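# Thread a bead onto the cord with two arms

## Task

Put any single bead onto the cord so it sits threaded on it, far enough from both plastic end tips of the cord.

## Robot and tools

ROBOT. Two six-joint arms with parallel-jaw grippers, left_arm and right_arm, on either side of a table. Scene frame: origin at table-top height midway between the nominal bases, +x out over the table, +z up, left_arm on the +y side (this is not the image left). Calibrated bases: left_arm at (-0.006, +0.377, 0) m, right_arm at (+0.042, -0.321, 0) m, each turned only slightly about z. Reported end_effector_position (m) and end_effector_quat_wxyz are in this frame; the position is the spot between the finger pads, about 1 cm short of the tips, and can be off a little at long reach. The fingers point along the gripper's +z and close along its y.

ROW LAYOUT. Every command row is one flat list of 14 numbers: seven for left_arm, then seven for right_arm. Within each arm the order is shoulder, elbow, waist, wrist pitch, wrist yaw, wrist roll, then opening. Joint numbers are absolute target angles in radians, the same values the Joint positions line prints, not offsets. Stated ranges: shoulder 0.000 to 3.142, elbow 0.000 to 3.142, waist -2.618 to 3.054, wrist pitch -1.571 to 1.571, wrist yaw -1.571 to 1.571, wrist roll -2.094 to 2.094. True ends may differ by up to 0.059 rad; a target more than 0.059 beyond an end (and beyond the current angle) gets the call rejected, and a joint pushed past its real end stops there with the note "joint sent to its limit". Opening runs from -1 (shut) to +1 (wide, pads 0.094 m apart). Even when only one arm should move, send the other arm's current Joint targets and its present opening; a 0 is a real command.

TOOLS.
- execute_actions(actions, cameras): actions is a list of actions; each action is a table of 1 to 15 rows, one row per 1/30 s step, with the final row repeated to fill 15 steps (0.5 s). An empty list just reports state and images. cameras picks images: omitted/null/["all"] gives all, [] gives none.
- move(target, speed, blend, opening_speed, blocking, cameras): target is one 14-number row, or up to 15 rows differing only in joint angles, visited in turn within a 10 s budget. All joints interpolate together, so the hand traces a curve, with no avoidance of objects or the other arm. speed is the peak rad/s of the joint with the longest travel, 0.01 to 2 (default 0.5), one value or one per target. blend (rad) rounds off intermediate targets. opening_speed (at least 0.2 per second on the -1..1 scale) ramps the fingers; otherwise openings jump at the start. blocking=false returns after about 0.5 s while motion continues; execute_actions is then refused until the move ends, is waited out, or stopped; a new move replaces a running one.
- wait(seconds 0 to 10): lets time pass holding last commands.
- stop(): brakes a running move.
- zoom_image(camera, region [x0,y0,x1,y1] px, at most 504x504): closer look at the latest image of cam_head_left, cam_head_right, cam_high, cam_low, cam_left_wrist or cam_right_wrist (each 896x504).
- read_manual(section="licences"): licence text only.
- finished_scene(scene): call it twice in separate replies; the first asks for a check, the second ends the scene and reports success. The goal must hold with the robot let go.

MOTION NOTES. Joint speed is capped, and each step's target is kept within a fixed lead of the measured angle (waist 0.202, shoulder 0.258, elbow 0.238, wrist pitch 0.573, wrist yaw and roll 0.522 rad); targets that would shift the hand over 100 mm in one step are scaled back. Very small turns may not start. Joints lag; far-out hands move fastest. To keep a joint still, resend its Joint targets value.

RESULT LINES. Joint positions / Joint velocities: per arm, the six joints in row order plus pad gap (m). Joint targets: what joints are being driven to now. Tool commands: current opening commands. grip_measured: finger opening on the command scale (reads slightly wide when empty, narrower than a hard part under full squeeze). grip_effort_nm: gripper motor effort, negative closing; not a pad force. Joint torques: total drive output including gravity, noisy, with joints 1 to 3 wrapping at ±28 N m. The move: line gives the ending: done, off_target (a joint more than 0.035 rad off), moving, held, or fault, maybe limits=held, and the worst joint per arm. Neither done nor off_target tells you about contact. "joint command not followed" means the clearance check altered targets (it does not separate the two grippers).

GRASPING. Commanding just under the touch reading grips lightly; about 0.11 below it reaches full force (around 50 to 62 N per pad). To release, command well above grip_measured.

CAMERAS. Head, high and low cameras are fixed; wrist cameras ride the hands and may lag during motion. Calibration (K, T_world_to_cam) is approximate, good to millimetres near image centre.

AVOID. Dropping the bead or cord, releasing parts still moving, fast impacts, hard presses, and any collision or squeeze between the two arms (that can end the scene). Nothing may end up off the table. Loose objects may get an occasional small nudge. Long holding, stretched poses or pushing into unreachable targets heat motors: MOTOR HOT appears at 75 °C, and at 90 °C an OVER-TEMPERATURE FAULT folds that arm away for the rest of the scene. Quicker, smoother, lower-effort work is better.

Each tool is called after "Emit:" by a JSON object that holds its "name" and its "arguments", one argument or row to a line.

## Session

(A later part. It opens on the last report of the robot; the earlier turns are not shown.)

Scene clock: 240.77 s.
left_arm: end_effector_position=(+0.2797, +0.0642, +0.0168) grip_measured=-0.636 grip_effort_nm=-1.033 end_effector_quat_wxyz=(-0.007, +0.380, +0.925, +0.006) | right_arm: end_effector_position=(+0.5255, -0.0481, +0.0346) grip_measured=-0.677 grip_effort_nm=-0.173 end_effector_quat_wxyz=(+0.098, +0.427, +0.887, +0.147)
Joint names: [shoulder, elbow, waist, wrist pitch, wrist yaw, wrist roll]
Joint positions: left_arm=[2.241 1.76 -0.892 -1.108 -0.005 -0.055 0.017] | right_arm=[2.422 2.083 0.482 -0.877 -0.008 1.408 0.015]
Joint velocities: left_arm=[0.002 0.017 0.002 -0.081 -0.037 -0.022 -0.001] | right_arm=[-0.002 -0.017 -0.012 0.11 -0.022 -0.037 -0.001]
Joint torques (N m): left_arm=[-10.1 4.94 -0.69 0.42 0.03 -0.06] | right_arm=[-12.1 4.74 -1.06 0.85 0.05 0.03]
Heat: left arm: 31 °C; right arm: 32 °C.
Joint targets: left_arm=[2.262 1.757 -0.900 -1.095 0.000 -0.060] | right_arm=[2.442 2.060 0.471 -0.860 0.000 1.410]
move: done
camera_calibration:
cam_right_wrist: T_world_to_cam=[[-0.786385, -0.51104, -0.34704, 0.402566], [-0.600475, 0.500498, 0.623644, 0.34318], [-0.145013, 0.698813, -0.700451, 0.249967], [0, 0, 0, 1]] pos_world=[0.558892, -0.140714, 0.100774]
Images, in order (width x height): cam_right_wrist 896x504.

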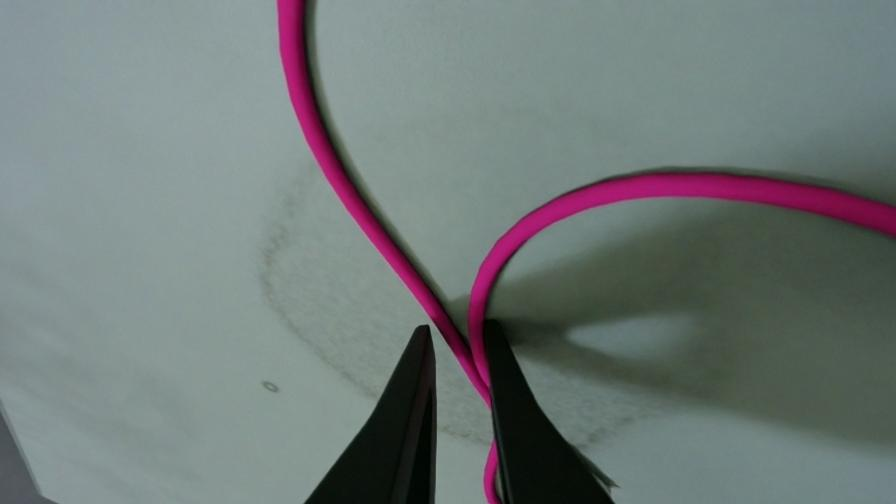

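Emit:
{"name": "move", "arguments": {
  "target": [2.262,1.757,-0.9,-1.095,0,-0.06,-0.75,2.442,2.06,0.454,-0.86,0,1.41,-0.68],
  "speed": 0.1,
  "cameras": ["cam_right_wrist"]
}}

Scene clock: 252.13 s.
left_arm: end_effector_position=(+0.2797, +0.0642, +0.0168) grip_measured=-0.636 grip_effort_nm=-1.033 end_effector_quat_wxyz=(-0.007, +0.380, +0.925, +0.006) | right_arm: end_effector_position=(+0.5318, -0.0590, +0.0347) grip_measured=-0.677 grip_effort_nm=-0.168 end_effector_quat_wxyz=(+0.100, +0.436, +0.882, +0.146)
Joint names: [shoulder, elbow, waist, wrist pitch, wrist yaw, wrist roll]
Joint positions: left_arm=[2.241 1.76 -0.892 -1.108 -0.005 -0.055 0.017] | right_arm=[2.422 2.083 0.46 -0.876 -0.008 1.408 0.015]
Joint velocities: left_arm=[0.007 -0.002 0.002 -0.066 -0.037 -0.007 0] | right_arm=[-0.007 -0.002 0.012 -0.051 0.051 -0.007 0.001]
Joint torques (N m): left_arm=[-10.11 4.96 -0.68 0.42 0.03 -0.06] | right_arm=[-12.15 4.71 -0.47 0.83 0.05 0.04]
Heat: left arm: 31 °C; right arm: 32 °C.
Joint targets: left_arm=[2.262 1.757 -0.900 -1.095 0.000 -0.060] | right_arm=[2.442 2.060 0.454 -0.860 0.000 1.410]
move: done
camera_calibration:
cam_right_wrist: T_world_to_cam=[[-0.797335, -0.493026, -0.348111, 0.408912], [-0.589689, 0.513551, 0.623323, 0.347349], [-0.128542, 0.702275, -0.700205, 0.249952], [0, 0, 0, 1]] pos_world=[0.562997, -0.152312, 0.100854]
Images, in order (width x height): cam_right_wrist 896x504.

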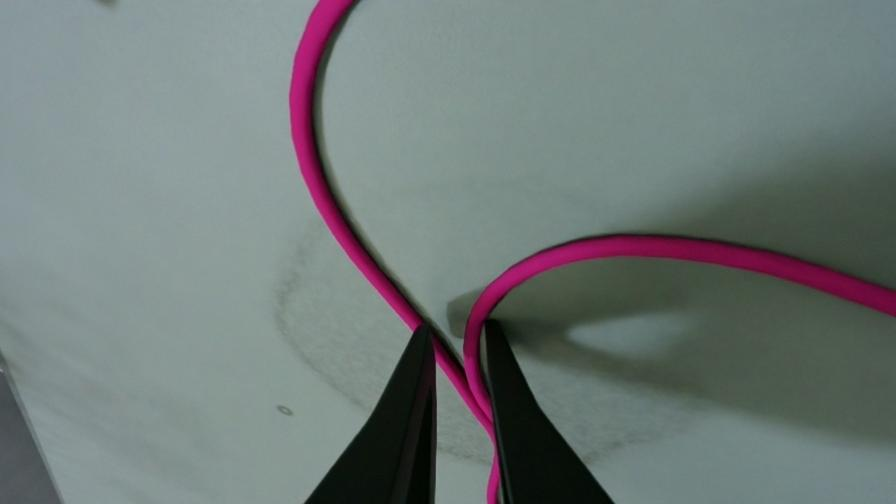

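Emit:
{"name": "move", "arguments": {
  "target": [2.262,1.757,-0.9,-1.095,0,-0.06,-0.75,2.442,2.025,0.454,-0.835,0,1.41,-0.68],
  "speed": 0.06,
  "cameras": ["cam_right_wrist","cam_low"]
}}

Scene clock: 257.90 s.
left_arm: end_effector_position=(+0.2797, +0.0642, +0.0168) grip_measured=-0.636 grip_effort_nm=-1.028 end_effector_quat_wxyz=(-0.007, +0.380, +0.925, +0.006) | right_arm: end_effector_position=(+0.5318, -0.0589, +0.0313) grip_measured=-0.677 grip_effort_nm=-0.164 end_effector_quat_wxyz=(+0.101, +0.437, +0.882, +0.147)
Joint names: [shoulder, elbow, waist, wrist pitch, wrist yaw, wrist roll]
Joint positions: left_arm=[2.241 1.76 -0.892 -1.108 -0.005 -0.055 0.017] | right_arm=[2.422 2.069 0.46 -0.86 -0.008 1.408 0.015]
Joint velocities: left_arm=[0.002 -0.032 0.012 -0.037 -0.022 0.022 0] | right_arm=[0.017 -0.007 0.002 0.007 0.007 -0.007 0.001]
Joint torques (N m): left_arm=[-10.1 4.96 -0.69 0.42 0.02 -0.06] | right_arm=[-12.16 3.22 -0.5 0.93 0.07 0.04]
Heat: left arm: 31 °C; right arm: 32 °C.
Joint targets: left_arm=[2.262 1.757 -0.900 -1.095 0.000 -0.060] | right_arm=[2.442 2.025 0.454 -0.835 0.000 1.410]
move: off_target (right_arm); right_arm: the elbow is farthest, 0.044 rad from its target
camera_calibration:
cam_right_wrist: T_world_to_cam=[[-0.796946, -0.492389, -0.3499, 0.407687], [-0.590515, 0.513133, 0.622885, 0.3499], [-0.127156, 0.703027, -0.699703, 0.246867], [0, 0, 0, 1]] pos_world=[0.562916, -0.152358, 0.0974358]
Images, in order (width x height): cam_low 896x504, cam_right_wrist 896x504.

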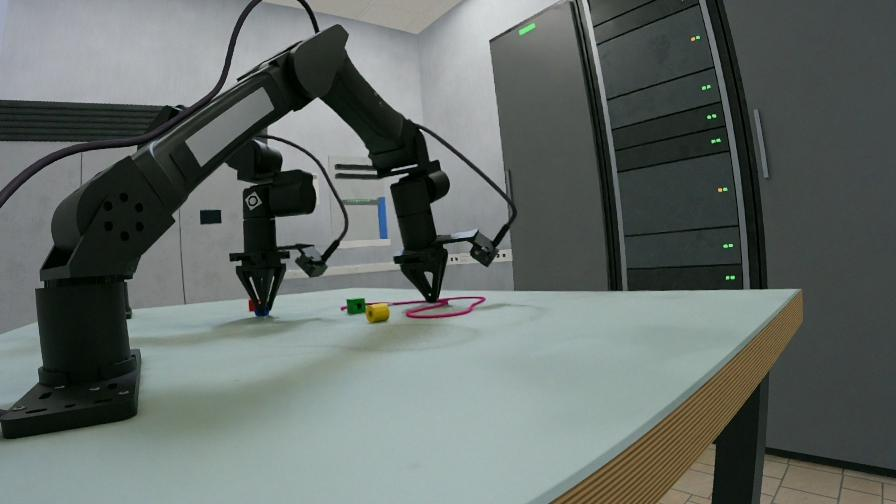

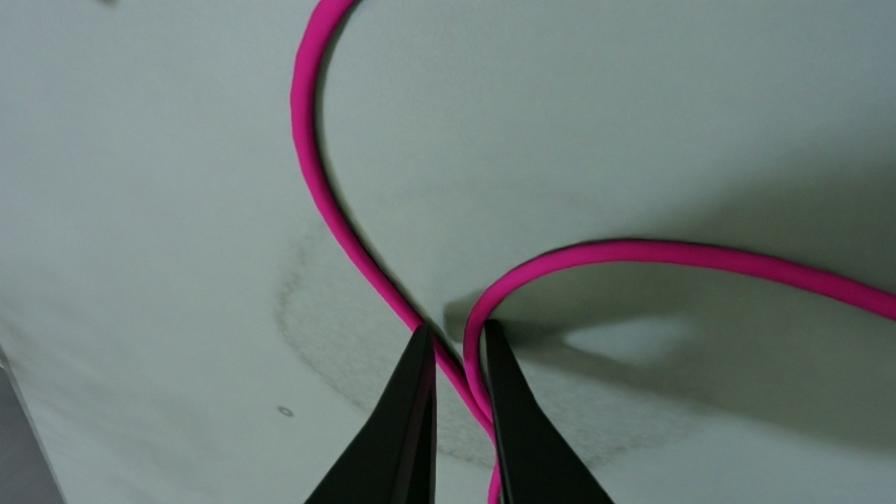

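Emit:
{"name": "move", "arguments": {
  "target": [2.262,1.757,-0.9,-1.095,0,-0.06,-0.75,2.442,2.0,0.454,-0.815,0,1.41,-0.68],
  "speed": 0.06,
  "cameras": ["cam_right_wrist"]
}}

Emit:
{"name": "zoom_image", "arguments": {
  "camera": "cam_right_wrist",
  "region": [350, 230, 600, 430]
}}

Scene clock: 265.00 s.
left_arm: end_effector_position=(+0.2797, +0.0642, +0.0168) grip_measured=-0.636 grip_effort_nm=-1.033 end_effector_quat_wxyz=(-0.007, +0.380, +0.925, +0.006) | right_arm: end_effector_position=(+0.5317, -0.0590, +0.0314) grip_measured=-0.677 grip_effort_nm=-0.159 end_effector_quat_wxyz=(+0.103, +0.436, +0.881, +0.150)
Joint names: [shoulder, elbow, waist, wrist pitch, wrist yaw, wrist roll]
Joint positions: left_arm=[2.241 1.76 -0.892 -1.108 -0.005 -0.055 0.017] | right_arm=[2.412 2.047 0.46 -0.839 -0.008 1.408 0.015]
Joint velocities: left_arm=[0.002 -0.002 0.007 0.022 0.022 0.037 0.001] | right_arm=[-0.002 -0.007 -0.002 -0.051 -0.051 0.007 0.001]
Joint torques (N m): left_arm=[-10.11 4.96 -0.69 0.42 0.03 -0.06] | right_arm=[-11.36 3.04 -0.5 0.92 0.07 0.04]
Heat: left arm: 31 °C; right arm: 33 °C.
Joint targets: left_arm=[2.262 1.757 -0.900 -1.095 0.000 -0.060] | right_arm=[2.442 2.000 0.454 -0.815 0.000 1.410]
move: off_target (right_arm); right_arm: the elbow is farthest, 0.047 rad from its target
camera_calibration:
cam_right_wrist: T_world_to_cam=[[-0.794081, -0.49087, -0.358443, 0.406462], [-0.595543, 0.510468, 0.620283, 0.352443], [-0.121504, 0.706023, -0.697688, 0.244028], [0, 0, 0, 1]] pos_world=[0.562309, -0.15268, 0.097334]
Images, in order (width x height): cam_right_wrist 896x504.

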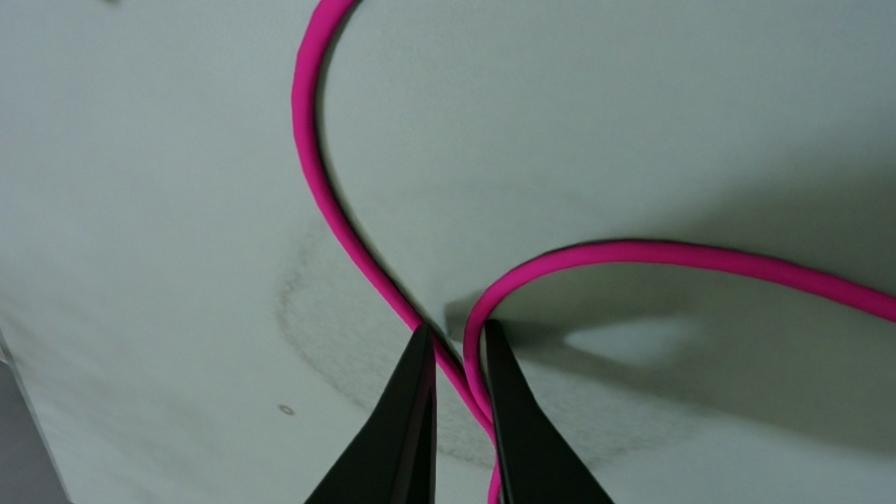

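Scaled by 2.016 from the camera's 896x504 image, which has a finer 1280x720 frame.

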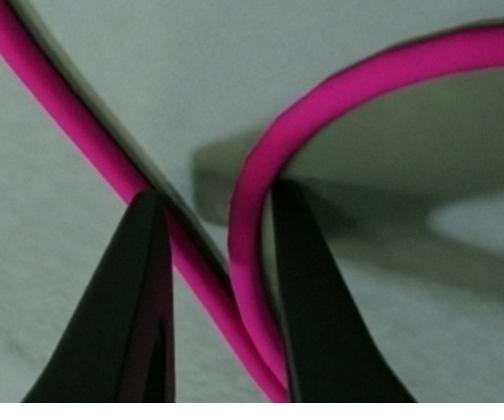

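Emit:
{"name": "move", "arguments": {
  "target": [2.262,1.757,-0.9,-1.095,0,-0.06,-0.75,2.43,2.12,0.449,-0.915,0,1.41,-0.78],
  "speed": 0.1,
  "cameras": ["cam_right_wrist"]
}}

Emit:
{"name": "zoom_image", "arguments": {
  "camera": "cam_right_wrist",
  "region": [350, 230, 600, 430]
}}

Scene clock: 273.83 s.
left_arm: end_effector_position=(+0.2797, +0.0642, +0.0168) grip_measured=-0.636 grip_effort_nm=-1.028 end_effector_quat_wxyz=(-0.007, +0.380, +0.925, +0.006) | right_arm: end_effector_position=(+0.5278, -0.0610, +0.0378) grip_measured=-0.777 grip_effort_nm=-0.164 end_effector_quat_wxyz=(+0.097, +0.437, +0.883, +0.141)
Joint names: [shoulder, elbow, waist, wrist pitch, wrist yaw, wrist roll]
Joint positions: left_arm=[2.241 1.76 -0.892 -1.108 -0.005 -0.055 0.017] | right_arm=[2.412 2.08 0.46 -0.896 -0.008 1.408 0.01]
Joint velocities: left_arm=[0.012 0.002 -0.002 0.022 0.007 0.007 0] | right_arm=[-0.012 0.002 -0.027 -0.081 0.022 -0.037 0]
Joint torques (N m): left_arm=[-10.1 4.94 -0.69 0.42 0.03 -0.06] | right_arm=[-12.19 9.51 -0.92 0.46 0.05 0.03]
Heat: left arm: 31 °C; right arm: 32 °C.
Joint targets: left_arm=[2.262 1.757 -0.900 -1.095 0.000 -0.060] | right_arm=[2.430 2.120 0.449 -0.915 0.000 1.410]
move: off_target (right_arm); right_arm: the elbow is farthest, 0.040 rad from its target
camera_calibration:
cam_right_wrist: T_world_to_cam=[[-0.801107, -0.494594, -0.337053, 0.407325], [-0.582895, 0.516878, 0.626954, 0.34059], [-0.135873, 0.698723, -0.702371, 0.25678], [0, 0, 0, 1]] pos_world=[0.559728, -0.154001, 0.10411]
Images, in order (width x height): cam_right_wrist 896x504.

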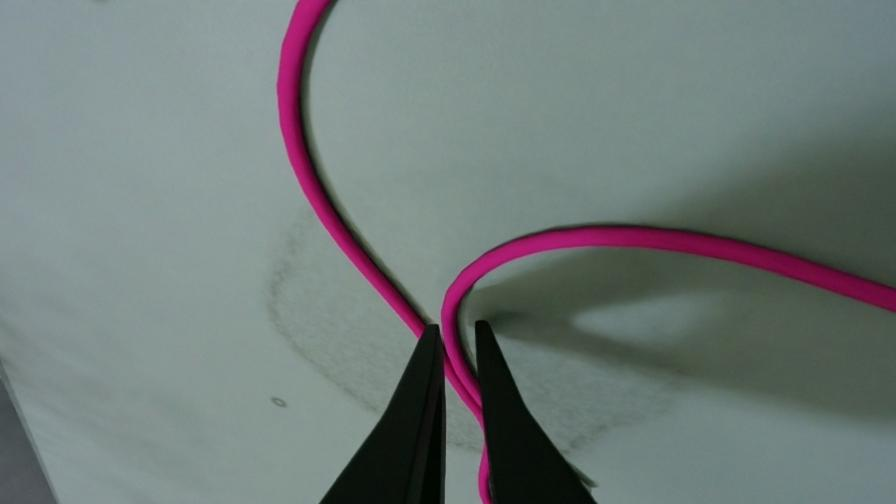

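Scaled by 2.016 from the camera's 896x504 image, which has a finer 1280x720 frame.

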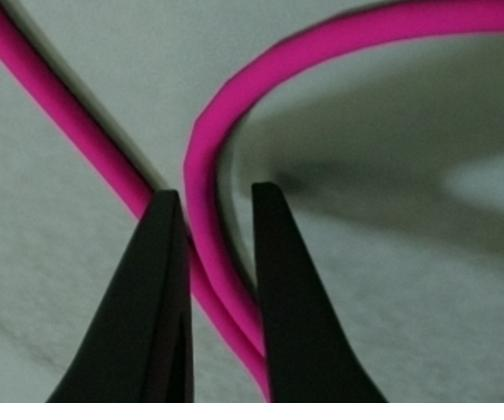

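Emit:
{"name": "move", "arguments": {
  "target": [2.262,1.757,-0.9,-1.095,0,-0.06,-0.75,2.445,2.12,0.436,-0.915,0,1.41,-0.76],
  "speed": 0.1,
  "cameras": ["cam_right_wrist"]
}}

Emit:
{"name": "zoom_image", "arguments": {
  "camera": "cam_right_wrist",
  "region": [350, 230, 600, 430]
}}

Scene clock: 281.03 s.
left_arm: end_effector_position=(+0.2797, +0.0642, +0.0168) grip_measured=-0.636 grip_effort_nm=-1.023 end_effector_quat_wxyz=(-0.007, +0.380, +0.925, +0.006) | right_arm: end_effector_position=(+0.5310, -0.0684, +0.0333) grip_measured=-0.763 grip_effort_nm=0.115 end_effector_quat_wxyz=(+0.094, +0.444, +0.880, +0.138)
Joint names: [shoulder, elbow, waist, wrist pitch, wrist yaw, wrist roll]
Joint positions: left_arm=[2.241 1.76 -0.892 -1.108 -0.005 -0.055 0.017] | right_arm=[2.421 2.082 0.445 -0.897 -0.01 1.408 0.011]
Joint velocities: left_arm=[-0.007 -0.012 0.007 0.066 -0.007 -0.022 0] | right_arm=[-0.007 0.012 -0.017 -0.037 -0.037 0.007 0]
Joint torques (N m): left_arm=[-10.09 4.97 -0.68 0.42 0.03 -0.06] | right_arm=[-11.89 9.35 -0.75 0.47 0.08 0.04]
Heat: left arm: 31 °C; right arm: 33 °C.
Joint targets: left_arm=[2.262 1.757 -0.900 -1.095 0.000 -0.060] | right_arm=[2.445 2.120 0.436 -0.915 0.000 1.410]
move: off_target (right_arm); right_arm: the elbow is farthest, 0.038 rad from its target
camera_calibration:
cam_right_wrist: T_world_to_cam=[[-0.811239, -0.48368, -0.328549, 0.410495], [-0.569633, 0.526959, 0.63074, 0.342666], [-0.131944, 0.698833, -0.70301, 0.257159], [0, 0, 0, 1]] pos_world=[0.562134, -0.161734, 0.09952]
Images, in order (width x height): cam_right_wrist 896x504.

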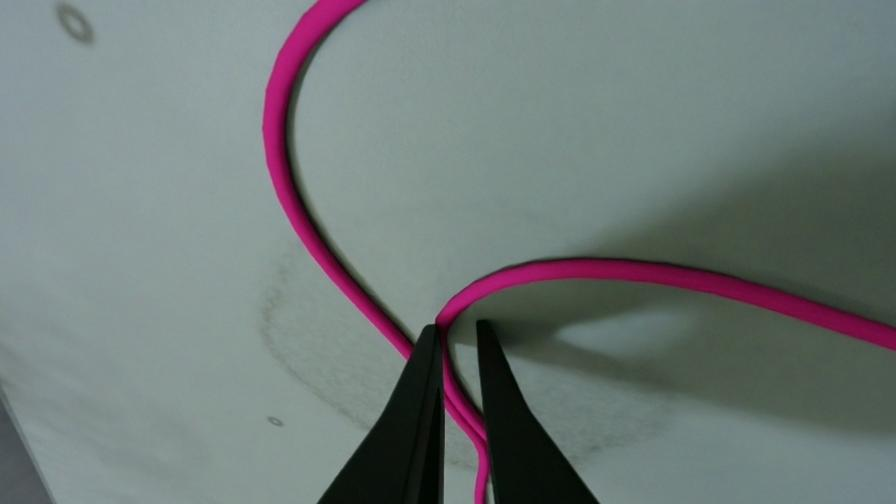

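Scaled by 2.016 from the camera's 896x504 image, which has a finer 1280x720 frame.

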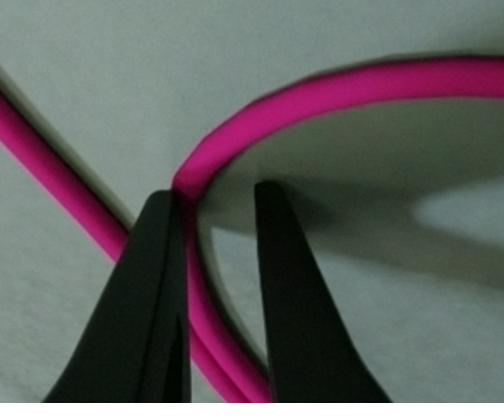

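Emit:
{"name": "move", "arguments": {
  "target": [
    [2.262,1.757,-0.9,-1.095,0,-0.06,-0.75,2.435,2.2,0.436,-0.97,0,1.41,-0.72],
    [2.262,1.757,-0.9,-1.095,0,-0.06,-0.75,2.462,2.173,0.436,-0.95,0,1.41,-0.72]
  ],
  "speed": 0.1,
  "cameras": ["cam_right_wrist"]
}}

Emit:
{"name": "zoom_image", "arguments": {
  "camera": "cam_right_wrist",
  "region": [350, 230, 600, 430]
}}

Scene clock: 297.33 s.
left_arm: end_effector_position=(+0.2797, +0.0642, +0.0168) grip_measured=-0.636 grip_effort_nm=-1.028 end_effector_quat_wxyz=(-0.007, +0.380, +0.925, +0.006) | right_arm: end_effector_position=(+0.5365, -0.0656, +0.0430) grip_measured=-0.723 grip_effort_nm=0.125 end_effector_quat_wxyz=(+0.096, +0.444, +0.880, +0.140)
Joint names: [shoulder, elbow, waist, wrist pitch, wrist yaw, wrist roll]
Joint positions: left_arm=[2.241 1.76 -0.892 -1.108 -0.005 -0.055 0.017] | right_arm=[2.442 2.157 0.445 -0.944 -0.01 1.408 0.013]
Joint velocities: left_arm=[-0.027 0.012 -0.012 -0.037 0.022 0.007 0] | right_arm=[-0.017 -0.007 -0.022 -0.022 0.022 -0.037 0]
Joint torques (N m): left_arm=[-10.1 4.96 -0.68 0.42 0.03 -0.06] | right_arm=[-12.31 7.57 -0.79 0.58 0.07 0.05]
Heat: left arm: 31 °C; right arm: 31 °C.
Joint targets: left_arm=[2.262 1.757 -0.900 -1.095 0.000 -0.060] | right_arm=[2.462 2.173 0.436 -0.950 0.000 1.410]
move: done
camera_calibration:
cam_right_wrist: T_world_to_cam=[[-0.80921, -0.482644, -0.335013, 0.418842], [-0.573484, 0.524992, 0.628887, 0.340225], [-0.127649, 0.701026, -0.701618, 0.260521], [0, 0, 0, 1]] pos_world=[0.5673, -0.159096, 0.10914]
Images, in order (width x height): cam_right_wrist 896x504.

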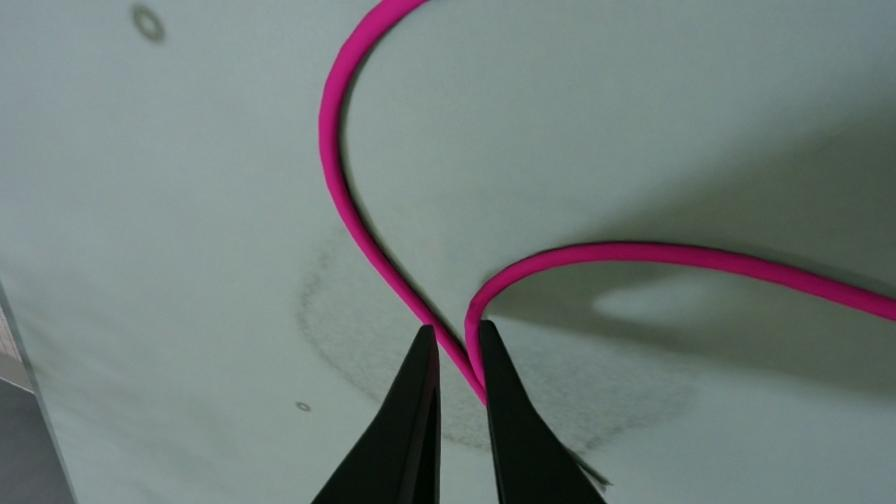

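Scaled by 2.016 from the camera's 896x504 image, which has a finer 1280x720 frame.

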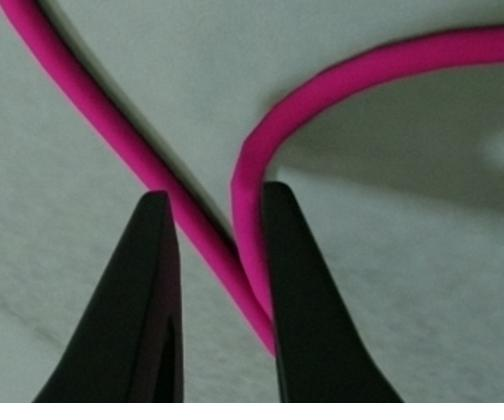

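Emit:
{"name": "move", "arguments": {
  "target": [2.262,1.757,-0.9,-1.095,0,-0.06,-0.75,2.462,2.09,0.436,-0.885,0,1.41,-0.72],
  "speed": 0.08,
  "cameras": ["cam_right_wrist"]
}}

Emit:
{"name": "zoom_image", "arguments": {
  "camera": "cam_right_wrist",
  "region": [350, 230, 600, 430]
}}

Scene clock: 308.17 s.
left_arm: end_effector_position=(+0.2797, +0.0642, +0.0168) grip_measured=-0.636 grip_effort_nm=-1.023 end_effector_quat_wxyz=(-0.007, +0.380, +0.925, +0.006) | right_arm: end_effector_position=(+0.5361, -0.0658, +0.0329) grip_measured=-0.723 grip_effort_nm=0.120 end_effector_quat_wxyz=(+0.096, +0.444, +0.880, +0.141)
Joint names: [shoulder, elbow, waist, wrist pitch, wrist yaw, wrist roll]
Joint positions: left_arm=[2.241 1.76 -0.892 -1.108 -0.005 -0.055 0.017] | right_arm=[2.442 2.117 0.445 -0.902 -0.01 1.408 0.013]
Joint velocities: left_arm=[-0.012 -0.007 -0.007 -0.022 0.007 -0.066 0] | right_arm=[-0.002 -0.012 -0.007 0.007 -0.037 -0.007 0]
Joint torques (N m): left_arm=[-10.09 4.96 -0.68 0.42 0.03 -0.06] | right_arm=[-12.22 4.48 -0.81 0.79 0.07 0.03]
Heat: left arm: 31 °C; right arm: 31 °C.
Joint targets: left_arm=[2.262 1.757 -0.900 -1.095 0.000 -0.060] | right_arm=[2.462 2.090 0.436 -0.885 0.000 1.410]
move: done
camera_calibration:
cam_right_wrist: T_world_to_cam=[[-0.808982, -0.482527, -0.33573, 0.414903], [-0.573912, 0.524774, 0.628679, 0.346674], [-0.127173, 0.70127, -0.701461, 0.253281], [0, 0, 0, 1]] pos_world=[0.56682, -0.159341, 0.0990152]
Images, in order (width x height): cam_right_wrist 896x504.

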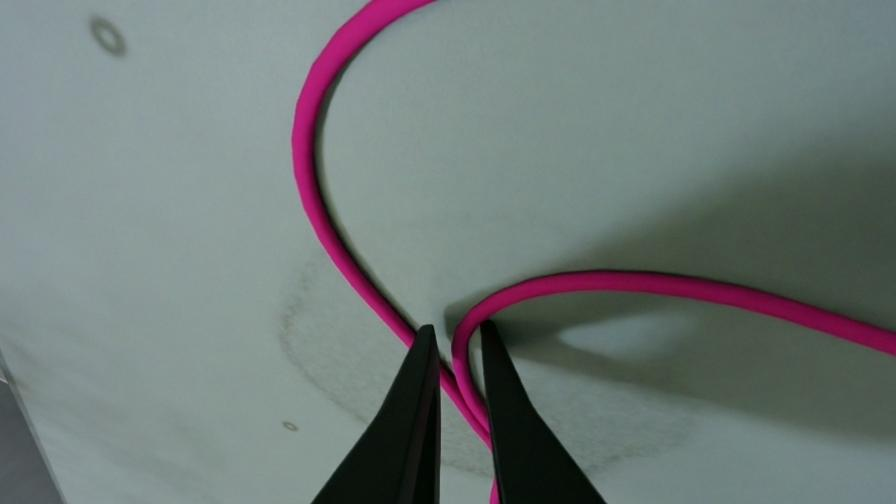

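Scaled by 2.016 from the camera's 896x504 image, which has a finer 1280x720 frame.

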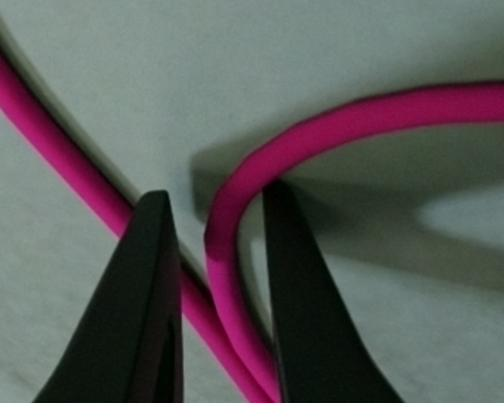

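Emit:
{"name": "move", "arguments": {
  "target": [2.262,1.757,-0.9,-1.095,0,-0.06,-0.75,2.462,2.075,0.436,-0.87,0,1.41,-1],
  "speed": 0.08,
  "opening_speed": 0.3,
  "cameras": ["cam_right_wrist"]
}}

Emit:
{"name": "zoom_image", "arguments": {
  "camera": "cam_right_wrist",
  "region": [350, 230, 600, 430]
}}

Scene clock: 314.67 s.
left_arm: end_effector_position=(+0.2797, +0.0642, +0.0168) grip_measured=-0.636 grip_effort_nm=-1.028 end_effector_quat_wxyz=(-0.007, +0.380, +0.925, +0.006) | right_arm: end_effector_position=(+0.5390, -0.0643, +0.0316) grip_measured=-0.962 grip_effort_nm=-0.999 end_effector_quat_wxyz=(+0.101, +0.443, +0.879, +0.146)
Joint names: [shoulder, elbow, waist, wrist pitch, wrist yaw, wrist roll]
Joint positions: left_arm=[2.241 1.76 -0.892 -1.108 -0.005 -0.055 0.017] | right_arm=[2.442 2.106 0.445 -0.877 -0.01 1.408 0.002]
Joint velocities: left_arm=[-0.022 0.002 0.002 0.051 0.037 -0.037 -0.001] | right_arm=[-0.012 -0.002 0.012 -0.022 -0.007 0.007 -0.003]
Joint torques (N m): left_arm=[-10.1 4.96 -0.68 0.42 0.02 -0.06] | right_arm=[-12.29 4.15 -0.79 0.74 0.08 0.04]
Heat: left arm: 31 °C; right arm: 32 °C.
Joint targets: left_arm=[2.262 1.757 -0.900 -1.095 0.000 -0.060] | right_arm=[2.462 2.075 0.436 -0.870 0.000 1.410]
move: done
camera_calibration:
cam_right_wrist: T_world_to_cam=[[-0.804442, -0.480209, -0.349676, 0.415646], [-0.582214, 0.520534, 0.624556, 0.35272], [-0.117899, 0.706005, -0.698324, 0.246894], [0, 0, 0, 1]] pos_world=[0.568831, -0.158315, 0.09746]
Images, in order (width x height): cam_right_wrist 896x504.

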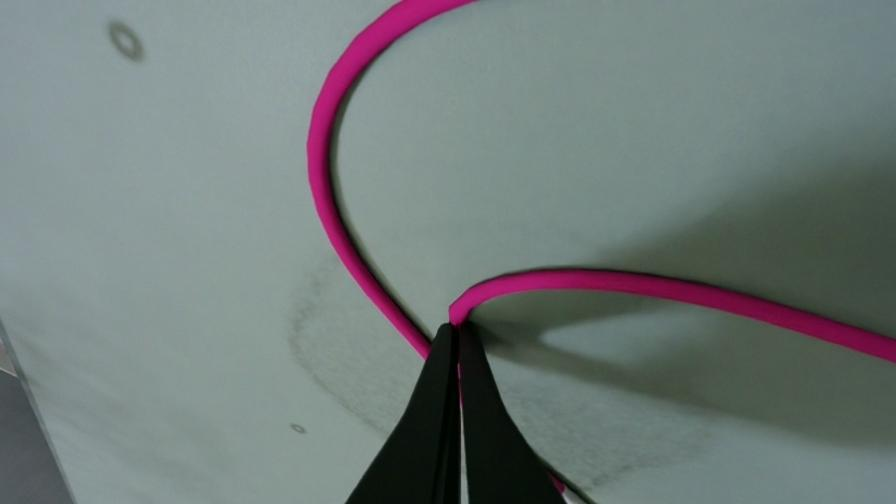

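Scaled by 2.016 from the camera's 896x504 image, which has a finer 1280x720 frame.

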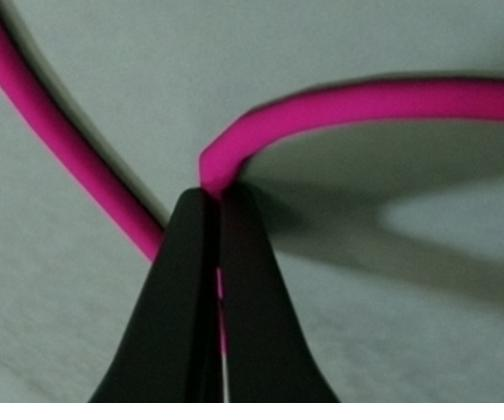

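Emit:
{"name": "move", "arguments": {
  "target": [2.20,1.80,-0.9,-1.18,0,-0.06,-0.75,1.541,0.70,0.632,0.255,0.043,1.329,-1],
  "speed": 0.35
}}

Scene clock: 339.47 s.
left_arm: end_effector_position=(+0.2711, +0.0737, +0.0204) grip_measured=-0.636 grip_effort_nm=-1.028 end_effector_quat_wxyz=(-0.032, +0.380, +0.924, +0.018) | right_arm: end_effector_position=(+0.3844, -0.0651, +0.0914) grip_measured=-0.968 grip_effort_nm=-1.057 end_effector_quat_wxyz=(+0.258, +0.307, +0.836, +0.376)
Joint names: [shoulder, elbow, waist, wrist pitch, wrist yaw, wrist roll]
Joint positions: left_arm=[2.241 1.772 -0.892 -1.174 -0.005 -0.055 0.017] | right_arm=[1.574 0.717 0.624 0.232 0.028 1.341 0.001]
Joint velocities: left_arm=[0.022 -0.007 0.002 0.095 -0.022 0.051 0] | right_arm=[0.017 -0.002 -0.012 -0.007 -0.037 -0.007 0]
Joint torques (N m): left_arm=[-15.36 7.3 -0.68 0.2 0.02 -0.06] | right_arm=[-8.94 4.88 0.72 1.76 0.15 -0.1]
Heat: left arm: 32 °C; right arm: 35 °C.
Joint targets: left_arm=[2.200 1.800 -0.900 -1.180 0.000 -0.060] | right_arm=[1.541 0.700 0.632 0.255 0.043 1.329]
move: off_target (left_arm); left_arm: the shoulder is farthest, 0.041 rad from its target
camera_calibration:
cam_left_wrist: T_world_to_cam=[[-0.789255, -0.61406, 0.00255153, 0.263631], [-0.419384, 0.542062, 0.728207, 0.0847634], [-0.448546, 0.573671, -0.685352, 0.206428], [0, 0, 0, 1]] pos_world=[0.336213, -0.00248323, 0.0790778]
cam_right_wrist: T_world_to_cam=[[-0.385928, -0.455492, -0.802238, 0.193916], [-0.92102, 0.23995, 0.306832, 0.36678], [0.0527373, 0.857293, -0.512121, 0.198232], [0, 0, 0, 1]] pos_world=[0.402195, -0.169624, 0.144546]

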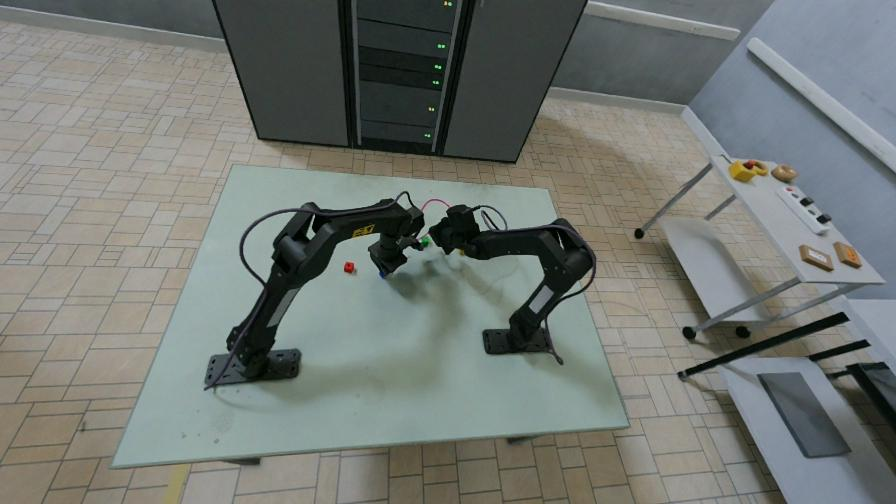

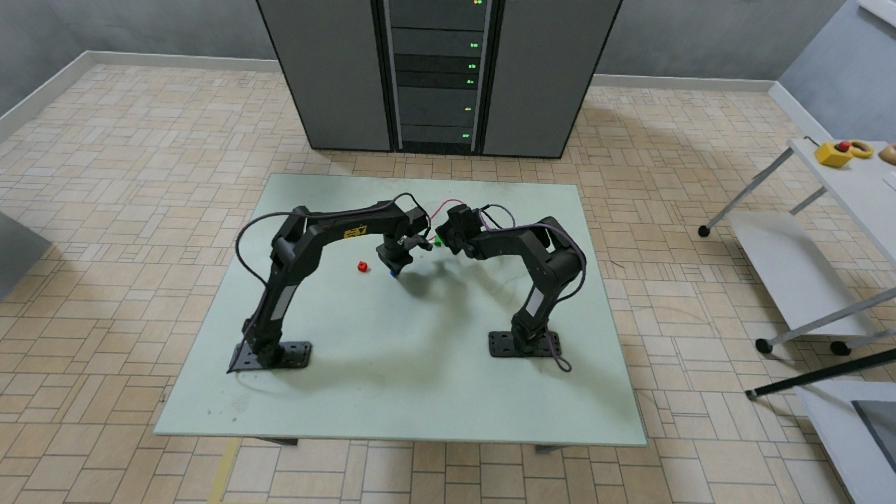

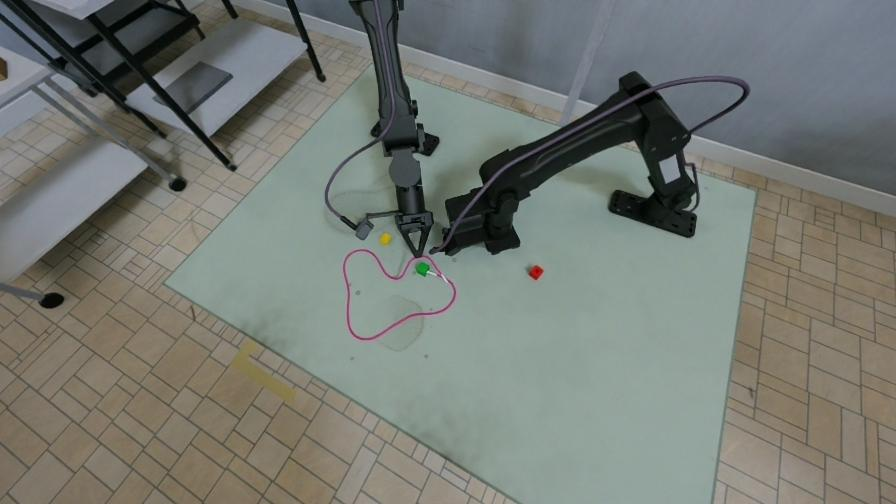

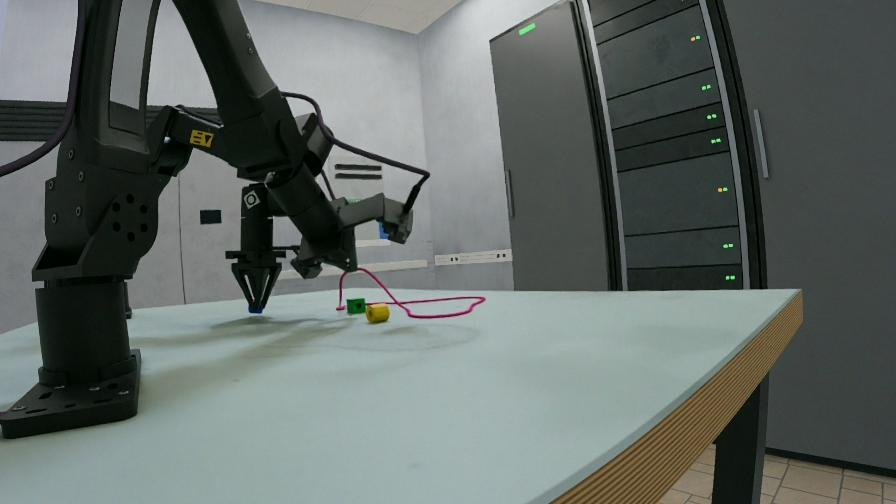

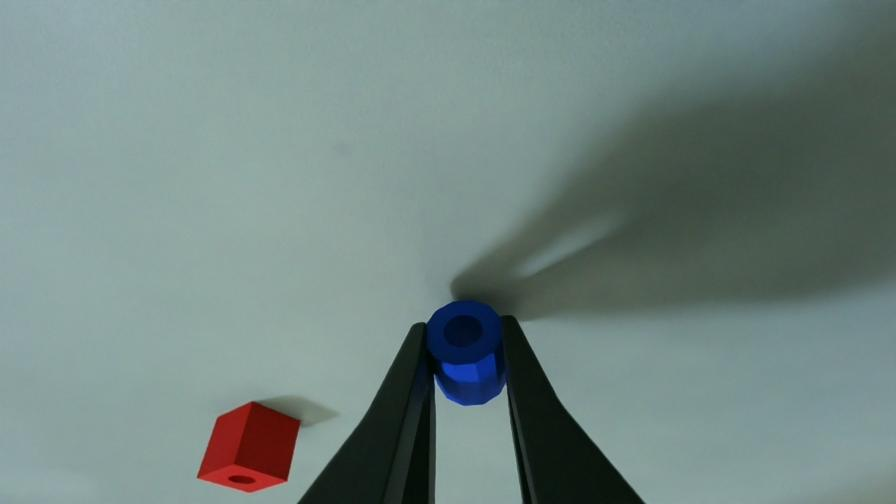

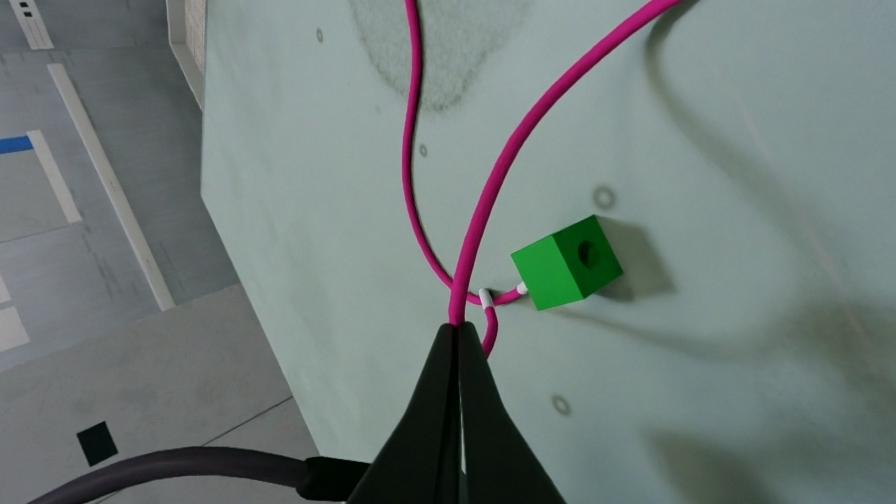

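Emit:
{"name": "move", "arguments": {
  "target": [2.19,1.76,-0.9,-1.18,0,-0.06,-0.75,1.018,0.919,0.66,-0.471,0.043,1.329,-1],
  "speed": 0.35,
  "cameras": ["cam_low"]
}}

Emit:
{"name": "move", "arguments": {
  "target": [2.057,0.686,-1.047,1.405,0,0,-0.75,1.018,0.919,0.66,-0.471,0.043,1.329,-1],
  "speed": 0.5
}}

Scene clock: 349.00 s.
left_arm: end_effector_position=(+0.2694, +0.0756, +0.0187) grip_measured=-0.636 grip_effort_nm=-1.033 end_effector_quat_wxyz=(-0.036, +0.380, +0.924, +0.020) | right_arm: end_effector_position=(+0.3082, -0.1117, +0.2230) grip_measured=-0.968 grip_effort_nm=-1.057 end_effector_quat_wxyz=(+0.256, +0.295, +0.838, +0.382)
Joint names: [shoulder, elbow, waist, wrist pitch, wrist yaw, wrist roll]
Joint positions: left_arm=[2.241 1.765 -0.892 -1.175 -0.005 -0.055 0.017] | right_arm=[1.034 0.877 0.651 -0.458 0.029 1.341 0.001]
Joint velocities: left_arm=[-0.017 -0.012 -0.007 -0.095 -0.007 -0.037 0.001] | right_arm=[0.017 -0.002 -0.012 -0.037 0.066 -0.081 -0.001]
Joint torques (N m): left_arm=[-16.24 4.77 -0.68 0.18 0.03 -0.06] | right_arm=[-3.69 10.43 0.75 1.42 0.12 -0.1]
Heat: left arm: 34 °C; right arm: 32 °C.
Joint targets: left_arm=[2.190 1.760 -0.900 -1.180 0.000 -0.060] | right_arm=[1.018 0.919 0.660 -0.471 0.043 1.329]
move: off_target (left_arm, right_arm); left_arm: the shoulder is farthest, 0.051 rad from its target; right_arm: the elbow is farthest, 0.042 rad from its target
Images, in order (width x height): cam_low 896x504.

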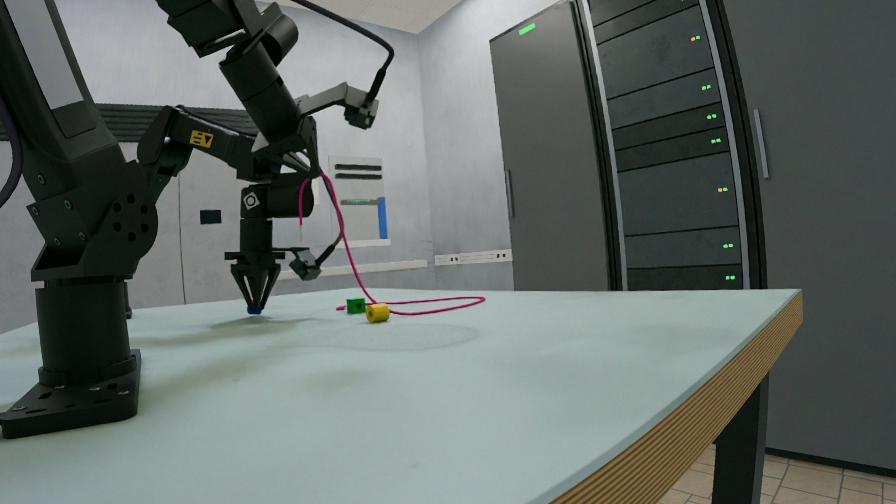

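Scene clock: 354.93 s.
left_arm: end_effector_position=(+0.2733, -0.0374, +0.1068) grip_measured=-0.636 grip_effort_nm=-1.028 end_effector_quat_wxyz=(+0.615, +0.334, +0.634, -0.328) | right_arm: end_effector_position=(+0.3081, -0.1118, +0.2228) grip_measured=-0.968 grip_effort_nm=-1.053 end_effector_quat_wxyz=(+0.255, +0.295, +0.838, +0.382)
Joint names: [shoulder, elbow, waist, wrist pitch, wrist yaw, wrist roll]
Joint positions: left_arm=[2.103 0.691 -1.038 1.385 -0.007 -0.005 0.017] | right_arm=[1.034 0.877 0.651 -0.46 0.029 1.341 0.001]
Joint velocities: left_arm=[-0.012 0.007 -0.032 0.022 -0.007 -0.022 0.001] | right_arm=[-0.017 -0.017 0.007 -0.022 0.007 0.037 0]
Joint torques (N m): left_arm=[-13.05 3.34 -0.69 1.72 0.05 0.02] | right_arm=[-3.74 10.44 0.79 1.42 0.11 -0.11]
Heat: left arm: 33 °C; right arm: 31 °C.
Joint targets: left_arm=[2.057 0.686 -1.047 1.405 0.000 0.000] | right_arm=[1.018 0.919 0.660 -0.471 0.043 1.329]
move: off_target (left_arm, right_arm); left_arm: the shoulder is farthest, 0.046 rad from its target; right_arm: the elbow is farthest, 0.042 rad from its target
camera_calibration:
cam_left_wrist: T_world_to_cam=[[-0.824487, -0.551965, -0.124727, 0.222438], [-0.313094, 0.628558, -0.71196, 0.211046], [0.471375, -0.54795, -0.691054, 0.0375623], [0, 0, 0, 1]] pos_world=[0.231768, 0.0107056, 0.203957]
cam_right_wrist: T_world_to_cam=[[-0.367861, -0.462033, -0.806972, 0.243388], [-0.92928, 0.213855, 0.301173, 0.268269], [0.0334233, 0.860693, -0.508027, 0.315045], [0, 0, 0, 1]] pos_world=[0.3283, -0.216074, 0.275664]

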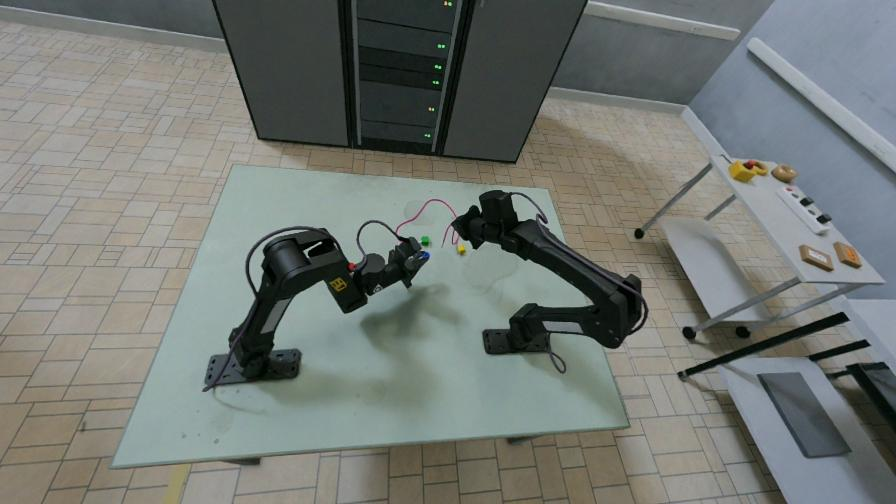

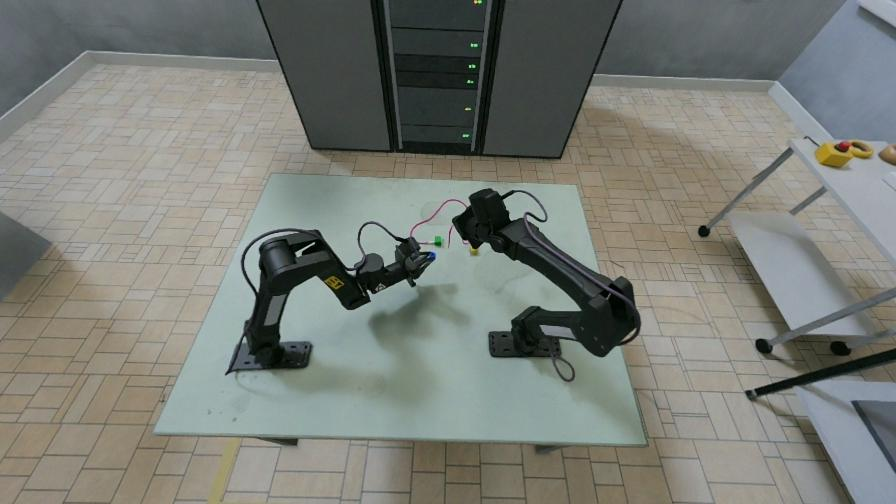

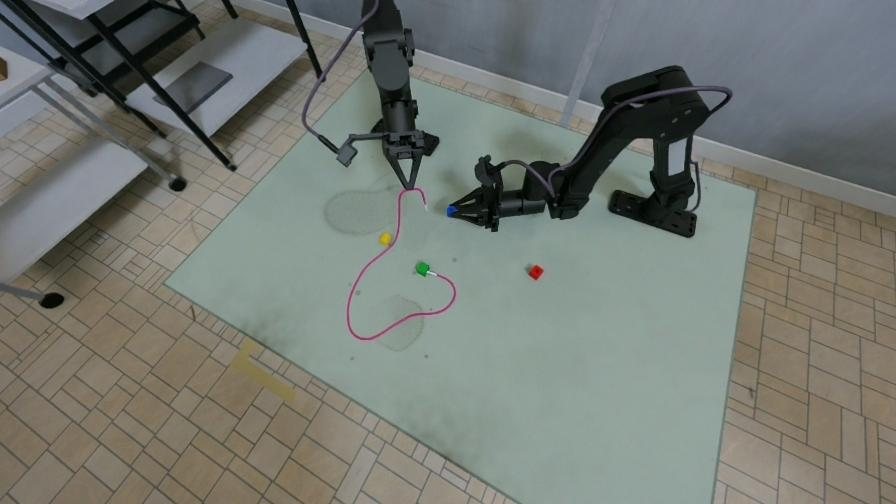

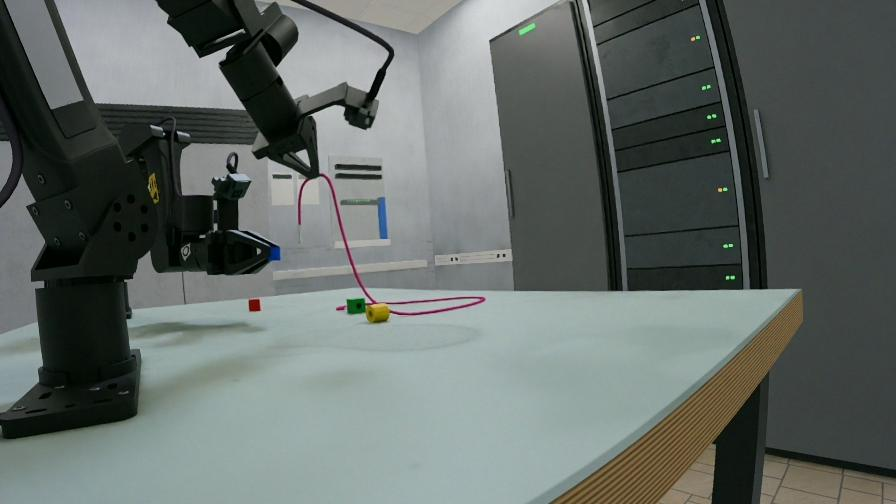

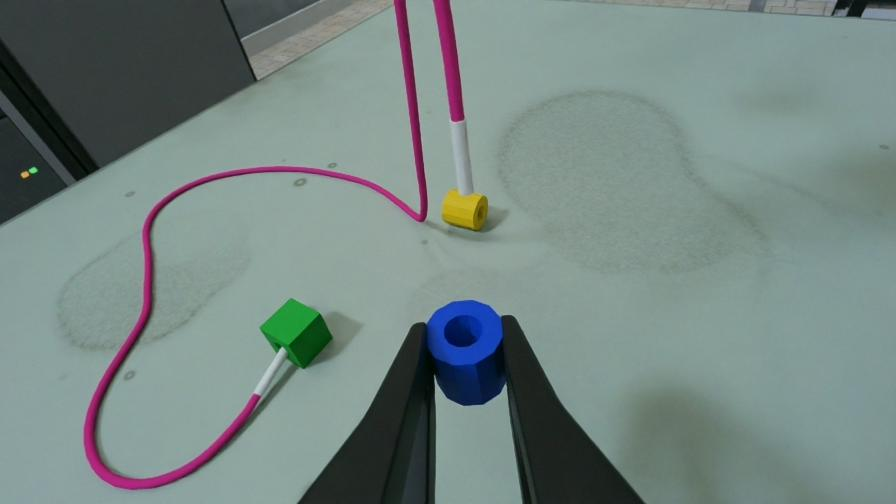

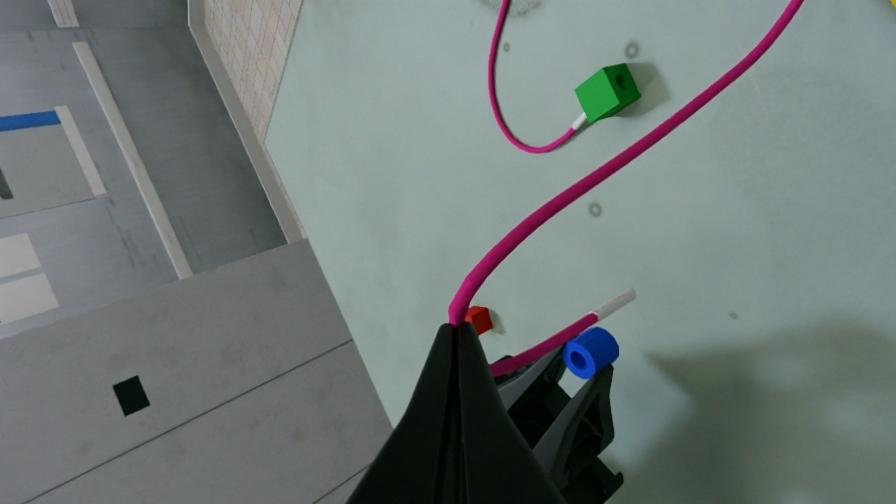

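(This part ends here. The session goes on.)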